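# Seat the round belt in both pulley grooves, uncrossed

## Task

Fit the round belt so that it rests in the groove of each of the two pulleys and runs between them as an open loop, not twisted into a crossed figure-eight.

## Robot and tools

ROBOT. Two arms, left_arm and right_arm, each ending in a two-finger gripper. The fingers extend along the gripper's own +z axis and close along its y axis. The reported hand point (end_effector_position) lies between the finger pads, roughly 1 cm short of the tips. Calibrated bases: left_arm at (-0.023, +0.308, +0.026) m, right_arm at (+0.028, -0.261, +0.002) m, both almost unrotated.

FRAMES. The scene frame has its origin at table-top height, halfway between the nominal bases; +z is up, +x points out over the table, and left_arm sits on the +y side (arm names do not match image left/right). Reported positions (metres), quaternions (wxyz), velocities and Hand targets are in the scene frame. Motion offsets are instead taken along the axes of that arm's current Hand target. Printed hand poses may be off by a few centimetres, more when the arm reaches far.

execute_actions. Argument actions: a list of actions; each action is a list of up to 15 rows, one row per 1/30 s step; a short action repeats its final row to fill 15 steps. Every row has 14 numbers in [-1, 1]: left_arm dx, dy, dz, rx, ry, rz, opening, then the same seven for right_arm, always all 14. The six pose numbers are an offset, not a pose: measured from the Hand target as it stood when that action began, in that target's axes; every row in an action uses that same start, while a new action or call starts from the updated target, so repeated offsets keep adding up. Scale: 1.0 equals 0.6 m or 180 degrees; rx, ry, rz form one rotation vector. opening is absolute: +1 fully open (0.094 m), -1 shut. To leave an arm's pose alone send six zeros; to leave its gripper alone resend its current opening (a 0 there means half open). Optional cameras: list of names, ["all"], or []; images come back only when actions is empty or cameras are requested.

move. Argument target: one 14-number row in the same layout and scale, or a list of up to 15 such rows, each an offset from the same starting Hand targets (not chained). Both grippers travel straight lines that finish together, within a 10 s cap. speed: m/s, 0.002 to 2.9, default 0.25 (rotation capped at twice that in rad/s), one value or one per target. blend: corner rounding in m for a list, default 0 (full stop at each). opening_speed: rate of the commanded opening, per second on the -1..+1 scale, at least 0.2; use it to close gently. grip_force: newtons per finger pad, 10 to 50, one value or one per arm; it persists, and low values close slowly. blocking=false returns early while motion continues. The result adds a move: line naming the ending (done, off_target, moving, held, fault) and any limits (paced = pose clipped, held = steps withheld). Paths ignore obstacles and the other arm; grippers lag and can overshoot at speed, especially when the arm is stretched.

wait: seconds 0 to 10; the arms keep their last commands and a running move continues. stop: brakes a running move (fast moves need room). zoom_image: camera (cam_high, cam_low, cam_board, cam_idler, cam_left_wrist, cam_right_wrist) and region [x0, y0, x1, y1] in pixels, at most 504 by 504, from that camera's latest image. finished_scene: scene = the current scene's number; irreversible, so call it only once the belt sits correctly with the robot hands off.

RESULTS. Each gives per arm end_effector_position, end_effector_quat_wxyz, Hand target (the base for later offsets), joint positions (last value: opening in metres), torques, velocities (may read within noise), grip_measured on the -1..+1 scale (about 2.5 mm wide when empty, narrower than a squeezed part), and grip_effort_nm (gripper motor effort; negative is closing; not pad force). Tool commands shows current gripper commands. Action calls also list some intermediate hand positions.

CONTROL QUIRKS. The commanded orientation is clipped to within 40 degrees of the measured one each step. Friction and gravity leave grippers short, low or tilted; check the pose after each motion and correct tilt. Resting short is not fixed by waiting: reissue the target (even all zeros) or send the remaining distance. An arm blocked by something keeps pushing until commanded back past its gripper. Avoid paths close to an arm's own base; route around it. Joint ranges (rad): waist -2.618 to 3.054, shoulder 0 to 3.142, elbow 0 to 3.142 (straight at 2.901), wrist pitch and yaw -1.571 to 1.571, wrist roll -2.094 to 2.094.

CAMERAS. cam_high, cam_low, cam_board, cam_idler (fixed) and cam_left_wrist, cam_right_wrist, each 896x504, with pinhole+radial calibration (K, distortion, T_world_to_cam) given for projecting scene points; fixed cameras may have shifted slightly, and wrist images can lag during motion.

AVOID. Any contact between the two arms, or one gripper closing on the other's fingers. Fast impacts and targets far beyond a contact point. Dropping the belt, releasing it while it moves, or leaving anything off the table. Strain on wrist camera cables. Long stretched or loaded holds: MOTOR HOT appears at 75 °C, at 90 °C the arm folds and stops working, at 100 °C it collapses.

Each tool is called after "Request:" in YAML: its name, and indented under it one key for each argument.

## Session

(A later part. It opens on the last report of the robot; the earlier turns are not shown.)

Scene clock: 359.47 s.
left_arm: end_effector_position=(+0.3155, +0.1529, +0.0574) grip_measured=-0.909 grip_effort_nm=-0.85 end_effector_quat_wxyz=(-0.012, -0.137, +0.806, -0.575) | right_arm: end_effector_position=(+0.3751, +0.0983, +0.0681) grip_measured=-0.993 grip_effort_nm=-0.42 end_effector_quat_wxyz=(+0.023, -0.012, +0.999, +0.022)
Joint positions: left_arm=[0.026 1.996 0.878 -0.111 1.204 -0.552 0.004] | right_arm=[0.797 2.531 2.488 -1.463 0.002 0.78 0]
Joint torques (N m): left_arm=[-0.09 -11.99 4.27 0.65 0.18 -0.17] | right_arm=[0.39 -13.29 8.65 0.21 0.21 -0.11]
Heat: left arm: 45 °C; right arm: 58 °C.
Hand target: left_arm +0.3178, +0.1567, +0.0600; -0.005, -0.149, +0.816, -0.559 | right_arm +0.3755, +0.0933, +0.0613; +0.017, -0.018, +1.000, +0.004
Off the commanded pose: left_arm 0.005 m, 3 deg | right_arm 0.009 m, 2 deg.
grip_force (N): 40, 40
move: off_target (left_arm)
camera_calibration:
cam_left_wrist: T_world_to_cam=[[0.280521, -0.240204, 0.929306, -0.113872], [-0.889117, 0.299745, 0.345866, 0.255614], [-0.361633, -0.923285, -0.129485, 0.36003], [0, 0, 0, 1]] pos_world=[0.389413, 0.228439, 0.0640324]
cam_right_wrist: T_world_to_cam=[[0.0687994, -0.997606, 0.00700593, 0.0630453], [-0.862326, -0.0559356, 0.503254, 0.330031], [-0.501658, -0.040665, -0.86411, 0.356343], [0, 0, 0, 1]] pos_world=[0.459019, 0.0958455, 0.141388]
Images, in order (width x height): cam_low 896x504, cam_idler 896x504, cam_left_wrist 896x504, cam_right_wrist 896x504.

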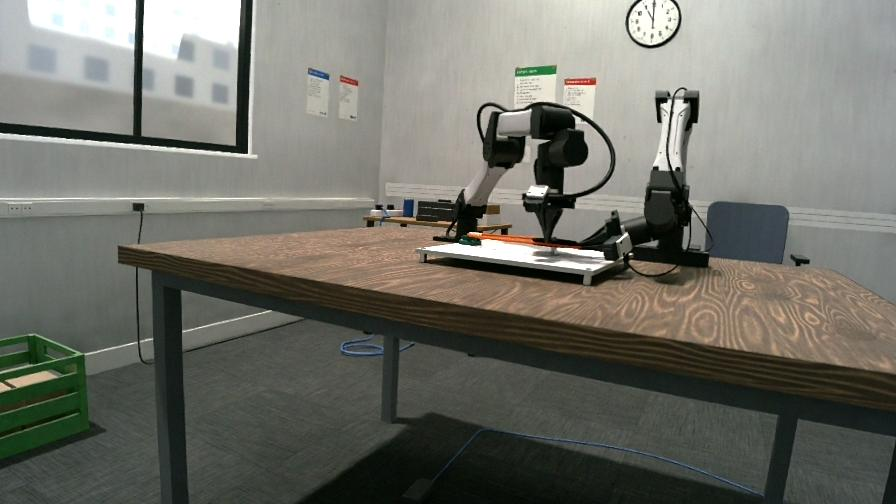

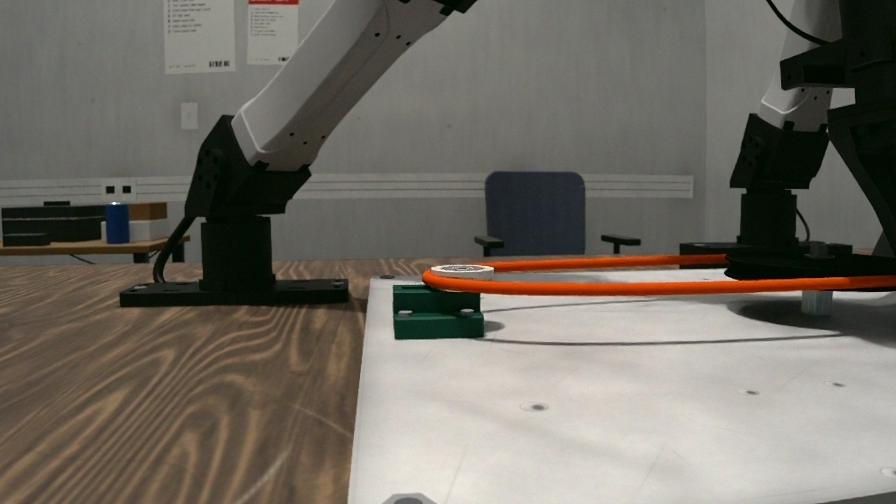

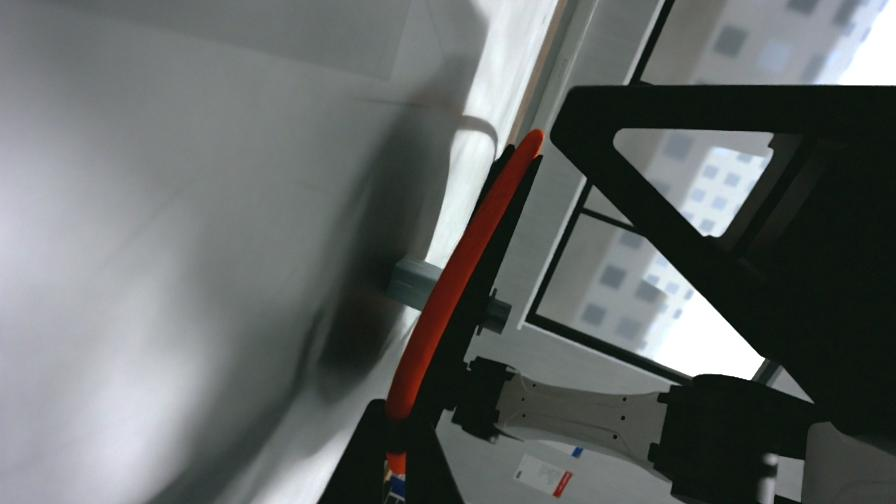

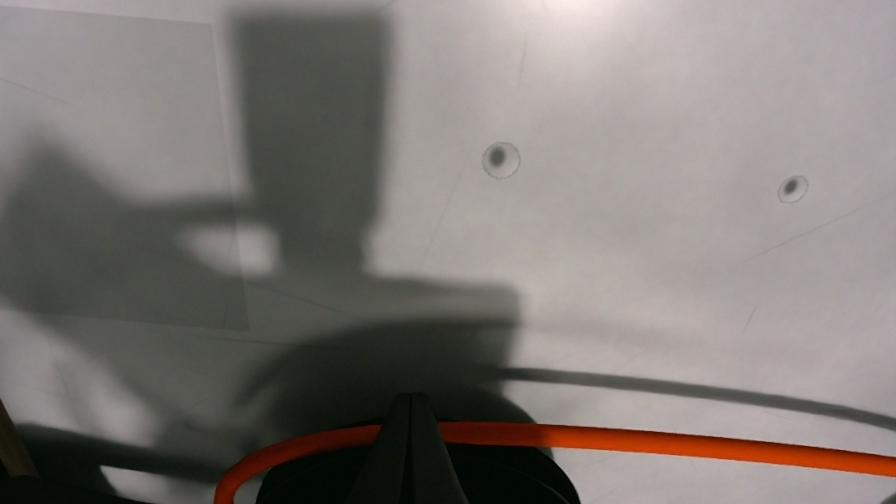

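Request:
move:
  target:
    - [0,0,0,0,0,0,-0.97,-0.0034,0,-0.0998,0,0,0,-1]
    - [0.0023,-0.0121,-0.005,0,0,0.06,-0.97,-0.0034,0,-0.0998,0,0,0,-1]
  speed: 0.06
  cameras: ["cam_low","cam_left_wrist","cam_idler"]

Request:
zoom_image:
  camera: "cam_low"
  region: [530, 227, 600, 262]

Request:
zoom_image:
  camera: "cam_left_wrist"
  region: [370, 80, 670, 480]

Request:
zoom_image:
  camera: "cam_idler"
  region: [646, 200, 896, 325]

Scene clock: 369.17 s.
left_arm: end_effector_position=(+0.3148, +0.1539, +0.0606) grip_measured=-0.909 grip_effort_nm=-0.85 end_effector_quat_wxyz=(+0.029, -0.084, +0.818, -0.569) | right_arm: end_effector_position=(+0.3753, +0.0986, +0.0950) grip_measured=-0.993 grip_effort_nm=-0.42 end_effector_quat_wxyz=(+0.033, -0.012, +0.999, +0.032)
Joint positions: left_arm=[0.026 1.975 0.878 -0.136 1.189 -0.413 0.004] | right_arm=[0.797 2.537 2.606 -1.549 0.002 0.778 0]
Joint torques (N m): left_arm=[-0.32 -12.53 4.74 0.64 0.3 0.28] | right_arm=[0.27 -20.71 7.41 0.28 0.2 -0.11]
Heat: left arm: 47 °C; right arm: 58 °C.
Hand target: left_arm +0.3178, +0.1567, +0.0679; +0.048, -0.072, +0.826, -0.557 | right_arm +0.3755, +0.0928, +0.1213; +0.017, -0.018, +1.000, +0.004
Off the commanded pose: left_arm 0.008 m, 3 deg | right_arm 0.027 m, 4 deg.
joint sent to its limit (right arm) — joint 4 (wrist pitch), lower limit. The joint targets are off in orientation, not in position.
grip_force (N): 40, 40
move: off_target (left_arm, right_arm)
camera_calibration:
cam_left_wrist: T_world_to_cam=[[0.15076, -0.281482, 0.94765, -0.0704452], [-0.91274, 0.328562, 0.242799, 0.262826], [-0.379706, -0.901562, -0.207386, 0.368207], [0, 0, 0, 1]] pos_world=[0.390323, 0.225778, 0.0793041]
Images, in order (width x height): cam_low 896x504, cam_idler 896x504, cam_left_wrist 896x504.

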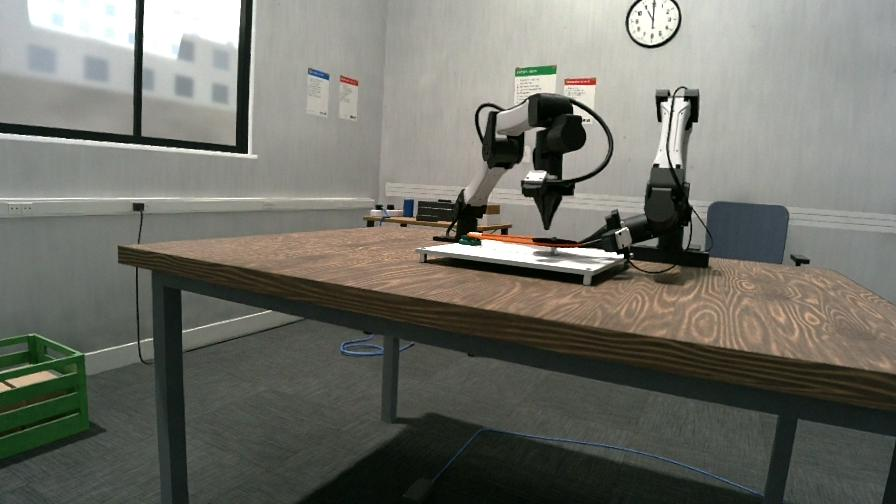

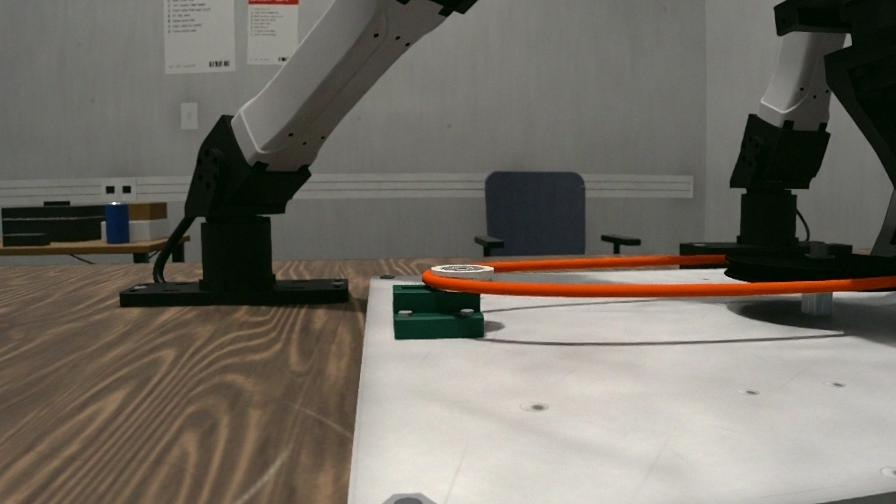

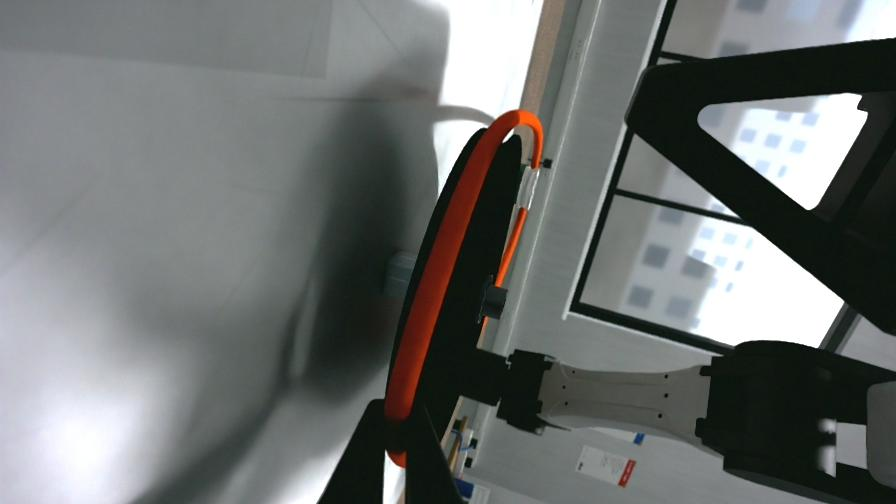

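Scaled by 7.200 from the camera's 896x504 image, which has a finer 1280x720 frame.

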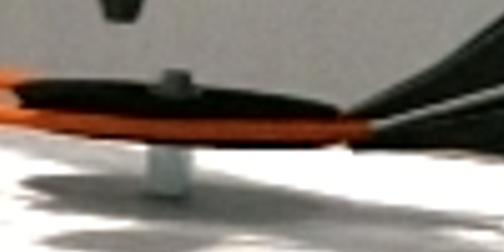

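Scaled by 1.260 from the camera's 896x504 image, which has a finer 1280x720 frame.

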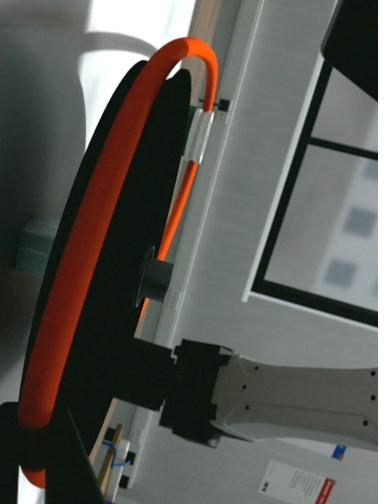

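Scaled by 2.016 from the camera's 896x504 image, which has a finer 1280x720 frame.

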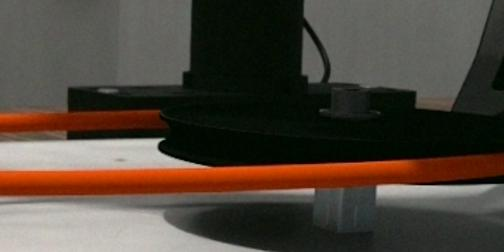

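Request:
move:
  target:
    - [0.0003,-0.0031,-0.0013,0,0,0,-0.97,0,0,0.02,0,0,0,-1]
    - [0.0003,-0.0031,-0.0013,0,0,0,-0.8,0,0,0.02,0,0,0,-1]
  speed: 0.04
  opening_speed: 0.2
  cameras: ["cam_low","cam_left_wrist","cam_idler","cam_right_wrist"]

Request:
zoom_image:
  camera: "cam_low"
  region: [530, 227, 600, 262]

Request:
zoom_image:
  camera: "cam_left_wrist"
  region: [370, 80, 670, 480]

Scene clock: 381.53 s.
left_arm: end_effector_position=(+0.3152, +0.1543, +0.0631) grip_measured=-0.802 grip_effort_nm=0.10 end_effector_quat_wxyz=(+0.032, -0.083, +0.820, -0.566) | right_arm: end_effector_position=(+0.3753, +0.0986, +0.0950) grip_measured=-0.993 grip_effort_nm=-0.42 end_effector_quat_wxyz=(+0.033, -0.012, +0.999, +0.032)
Joint positions: left_arm=[0.026 1.962 0.878 -0.144 1.181 -0.411 0.009] | right_arm=[0.797 2.537 2.606 -1.549 0.002 0.778 0]
Joint torques (N m): left_arm=[-0.54 -11.73 5.05 0.67 0.41 0.33] | right_arm=[0.23 -18.11 7.65 0.28 0.2 -0.11]
Heat: left arm: 50 °C; right arm: 61 °C.
Hand target: left_arm +0.3177, +0.1566, +0.0700; +0.048, -0.072, +0.826, -0.557 | right_arm +0.3759, +0.0930, +0.1093; +0.017, -0.018, +1.000, +0.004
Off the commanded pose: left_arm 0.008 m, 3 deg | right_arm 0.015 m, 4 deg.
joint sent to its limit (right arm) — joint 4 (wrist pitch), lower limit. The joint targets are off in orientation, not in position.
grip_force (N): 40, 40
move: off_target (left_arm, right_arm); target 2's new opening was sent with left_arm's hand 0.009 m and 3 deg from that target
camera_calibration:
cam_left_wrist: T_world_to_cam=[[0.145461, -0.288379, 0.946403, -0.0698626], [-0.914778, 0.325167, 0.239682, 0.263819], [-0.376858, -0.900613, -0.216504, 0.368657], [0, 0, 0, 1]] pos_world=[0.390429, 0.226085, 0.0827012]
cam_right_wrist: T_world_to_cam=[[0.0704034, -0.997458, -0.0109993, 0.0642258], [-0.871527, -0.0668715, 0.485767, 0.322951], [-0.485268, -0.0246135, -0.874019, 0.372941], [0, 0, 0, 1]] pos_world=[0.457914, 0.0948381, 0.169785]
Images, in order (width x height): cam_low 896x504, cam_idler 896x504, cam_left_wrist 896x504, cam_right_wrist 896x504.

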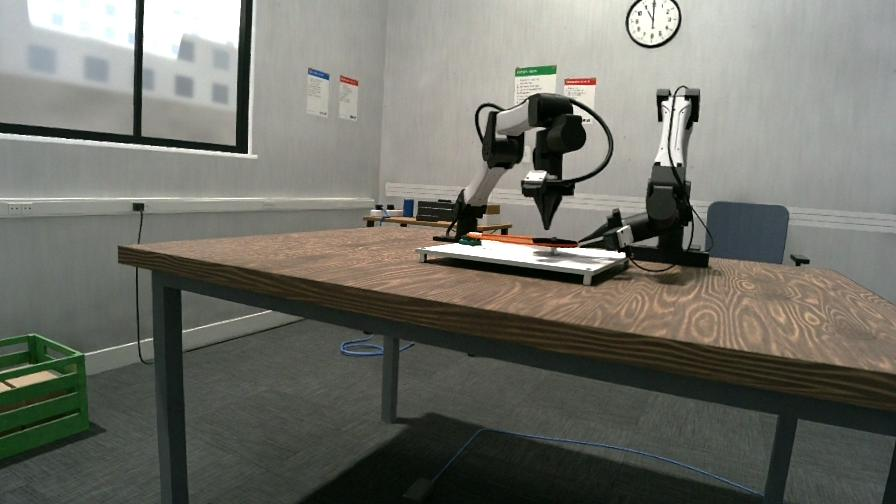

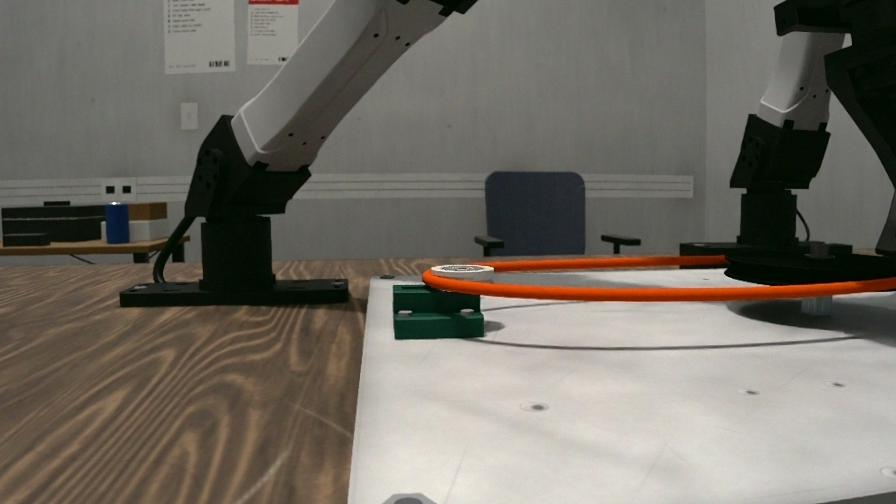

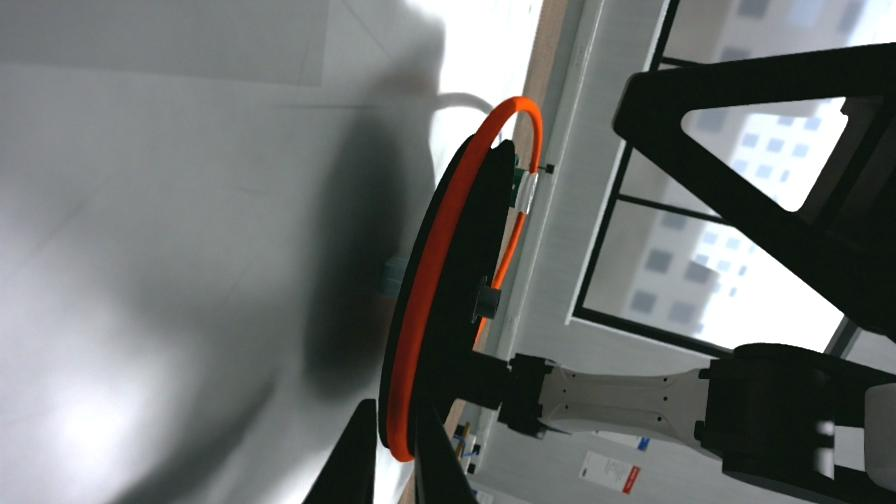

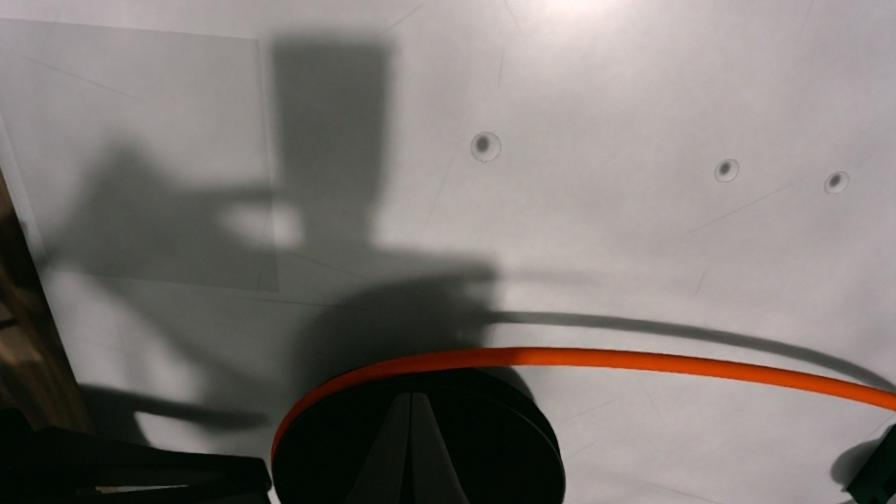

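Scaled by 7.200 from the camera's 896x504 image, which has a finer 1280x720 frame.

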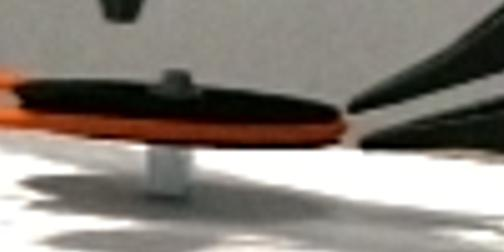

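Scaled by 1.260 from the camera's 896x504 image, which has a finer 1280x720 frame.

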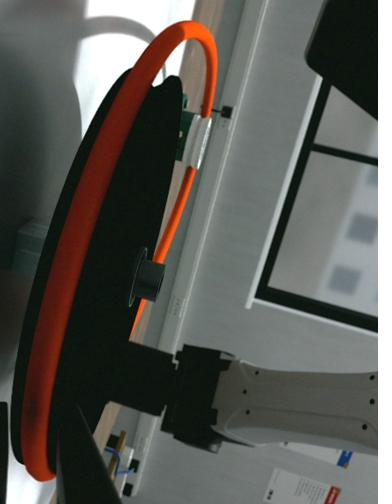

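Seated at the groove. Retract both arms.

Request:
move:
  target:
    - [0,0.0,-0.03,0,0,0,-0.6,-0.001,-0.05,-0.0267,0,0,0,-1]
    - [0,0,-0.13,0,0,0,-0.6,-0.001,-0.45,-0.0267,0,0,0,-1]
  speed: 0.14
  blend: [0.01,0]
  opening_speed: 0.3
  cameras: ["all"]

Request:
zoom_image:
  camera: "cam_low"
  region: [530, 227, 600, 262]

Request:
zoom_image:
  camera: "cam_idler"
  region: [646, 200, 896, 325]

Request:
zoom_image:
  camera: "cam_idler"
  region: [380, 220, 500, 340]

Request:
zoom_image:
  camera: "cam_left_wrist"
  region: [370, 30, 570, 330]

Request:
zoom_image:
  camera: "cam_board"
  region: [290, 200, 740, 420]

Scene clock: 396.93 s.
left_arm: end_effector_position=(+0.3021, +0.2256, +0.0997) grip_measured=-0.602 grip_effort_nm=0.10 end_effector_quat_wxyz=(+0.046, -0.077, +0.825, -0.558) | right_arm: end_effector_position=(+0.3812, -0.1787, +0.1151) grip_measured=-0.993 grip_effort_nm=-0.42 end_effector_quat_wxyz=(-0.010, -0.008, +1.000, -0.003)
Joint positions: left_arm=[0.256 1.943 1.075 -0.886 1.181 0.187 0.019] | right_arm=[0.224 1.943 1.711 -1.36 0.002 0.214 0]
Joint torques (N m): left_arm=[-0.17 -7.57 6.46 -0.16 0.61 0.35] | right_arm=[0.58 -14.76 4.88 0.74 -0.02 -0.12]
Heat: left arm: 50 °C; right arm: 63 °C.
Hand target: left_arm +0.3053, +0.2279, +0.0993; +0.048, -0.072, +0.826, -0.557 | right_arm +0.3860, -0.1771, +0.1231; +0.017, -0.018, +1.000, +0.004
Off the commanded pose: left_arm 0.004 m, 1 deg | right_arm 0.009 m, 3 deg.
grip_force (N): 40, 40
move: off_target (right_arm)
camera_calibration:
cam_left_wrist: T_world_to_cam=[[0.121412, -0.308025, 0.943599, -0.0701297], [-0.923249, 0.314057, 0.221313, 0.226758], [-0.364514, -0.898047, -0.246254, 0.434524], [0, 0, 0, 1]] pos_world=[0.376259, 0.297407, 0.122993]
cam_right_wrist: T_world_to_cam=[[0.0640251, -0.996488, 0.053975, -0.21749], [-0.827123, -0.0227261, 0.561562, 0.282029], [-0.558362, -0.080598, -0.825673, 0.398827], [0, 0, 0, 1]] pos_world=[0.469887, -0.178172, 0.182663]

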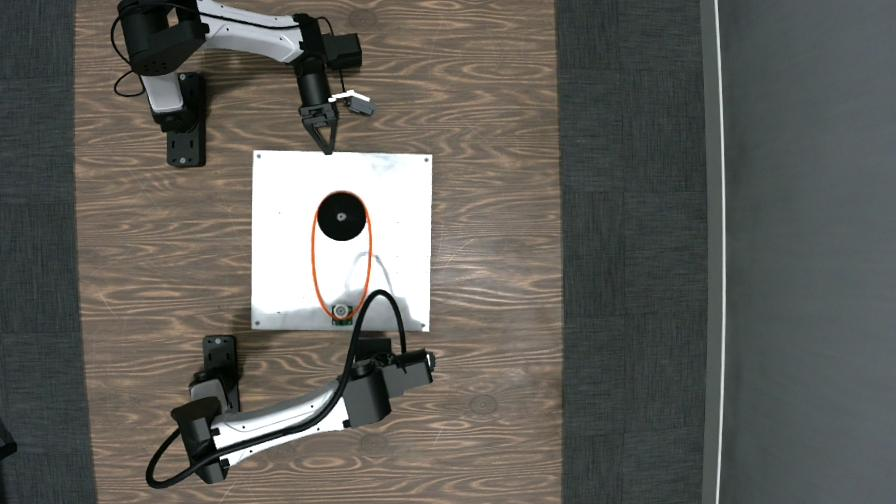

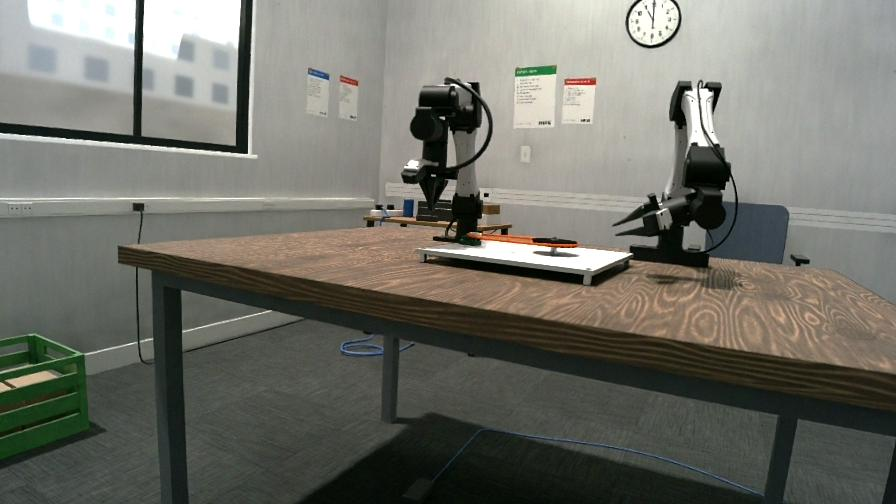

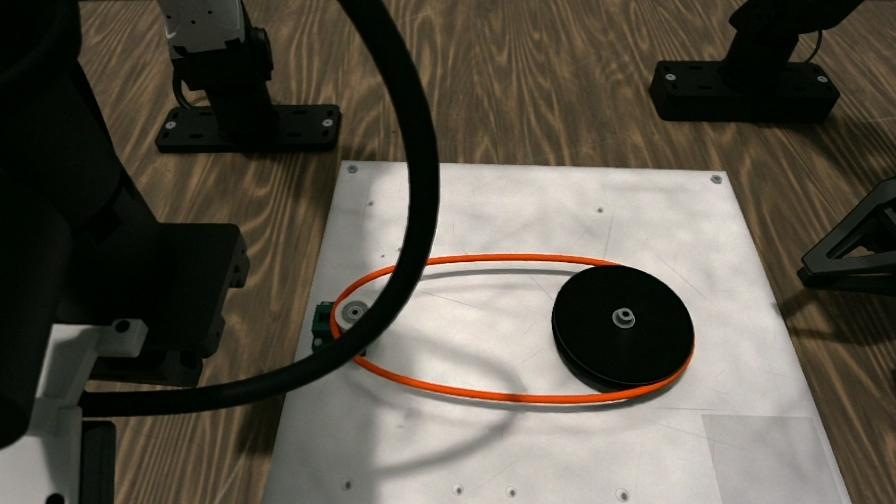

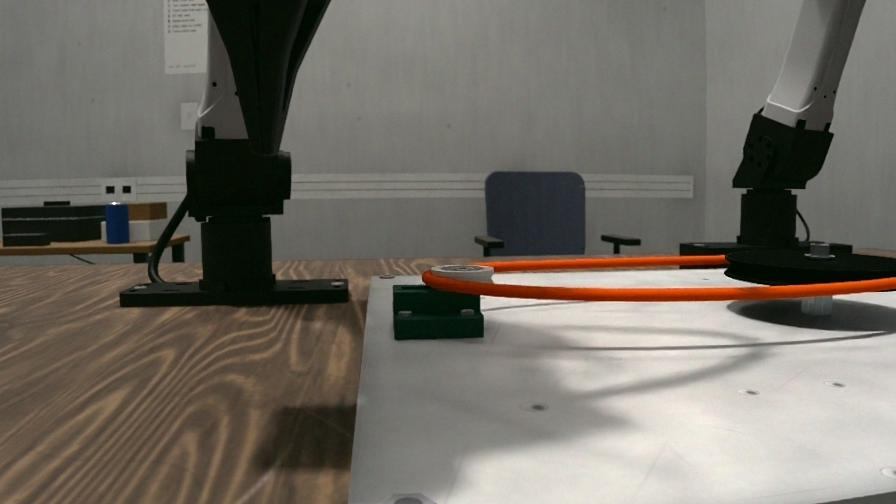

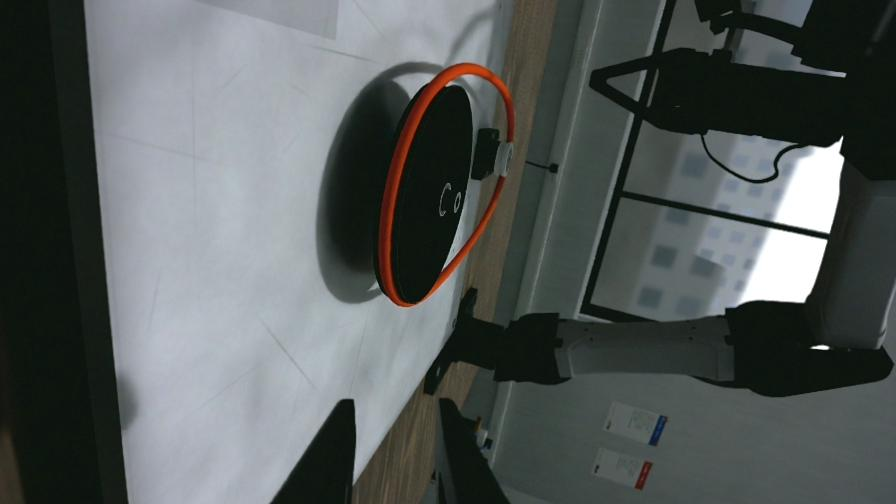

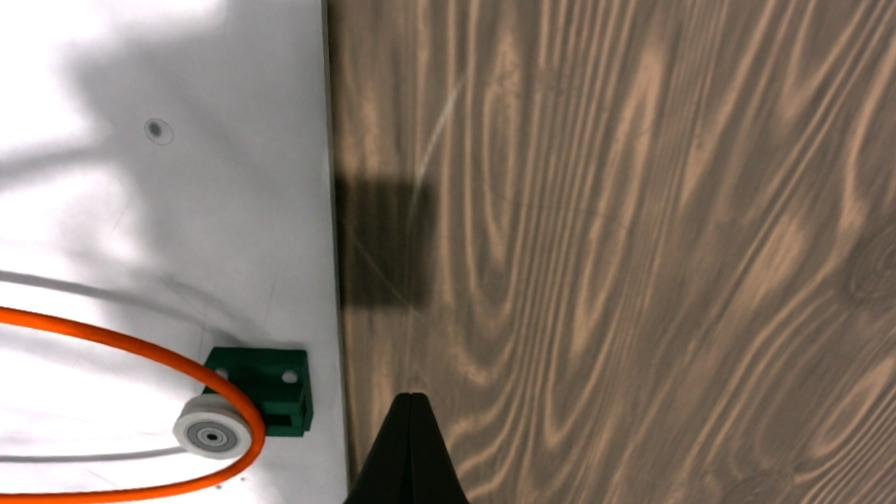

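Scaled by 7.200 from the camera's 896x504 image, which has a finer 1280x720 frame.

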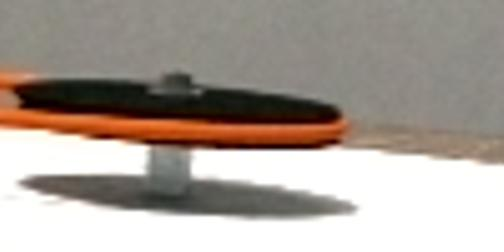

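Scaled by 2.016 from the camera's 896x504 image, which has a finer 1280x720 frame.

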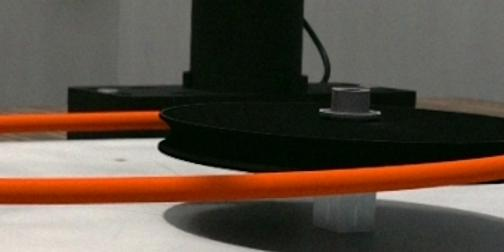

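Scaled by 4.200 from the camera's 896x504 image, which has a finer 1280x720 frame.

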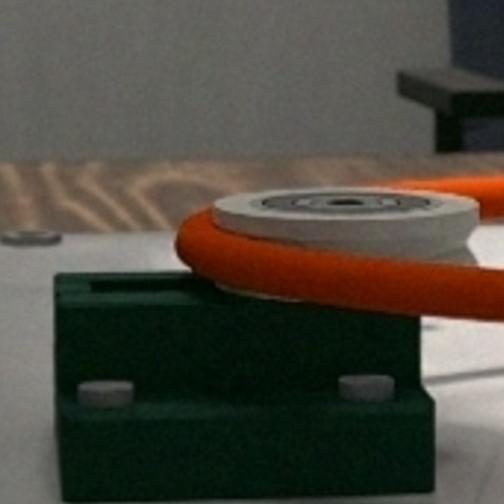

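Scaled by 1.680 from the camera's 896x504 image, which has a finer 1280x720 frame.

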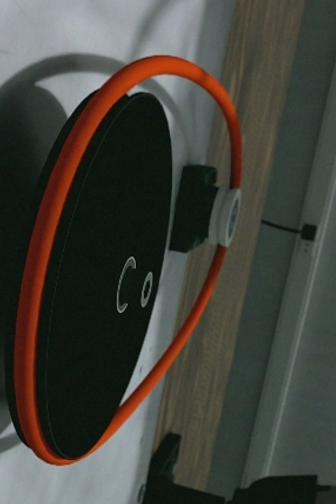

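Scaled by 1.120 from the camera's 896x504 image, which has a finer 1280x720 frame.

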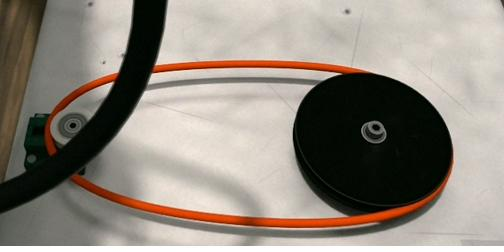

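Request:
finished_scene:
  scene: 2

The scene is finished: the task was done.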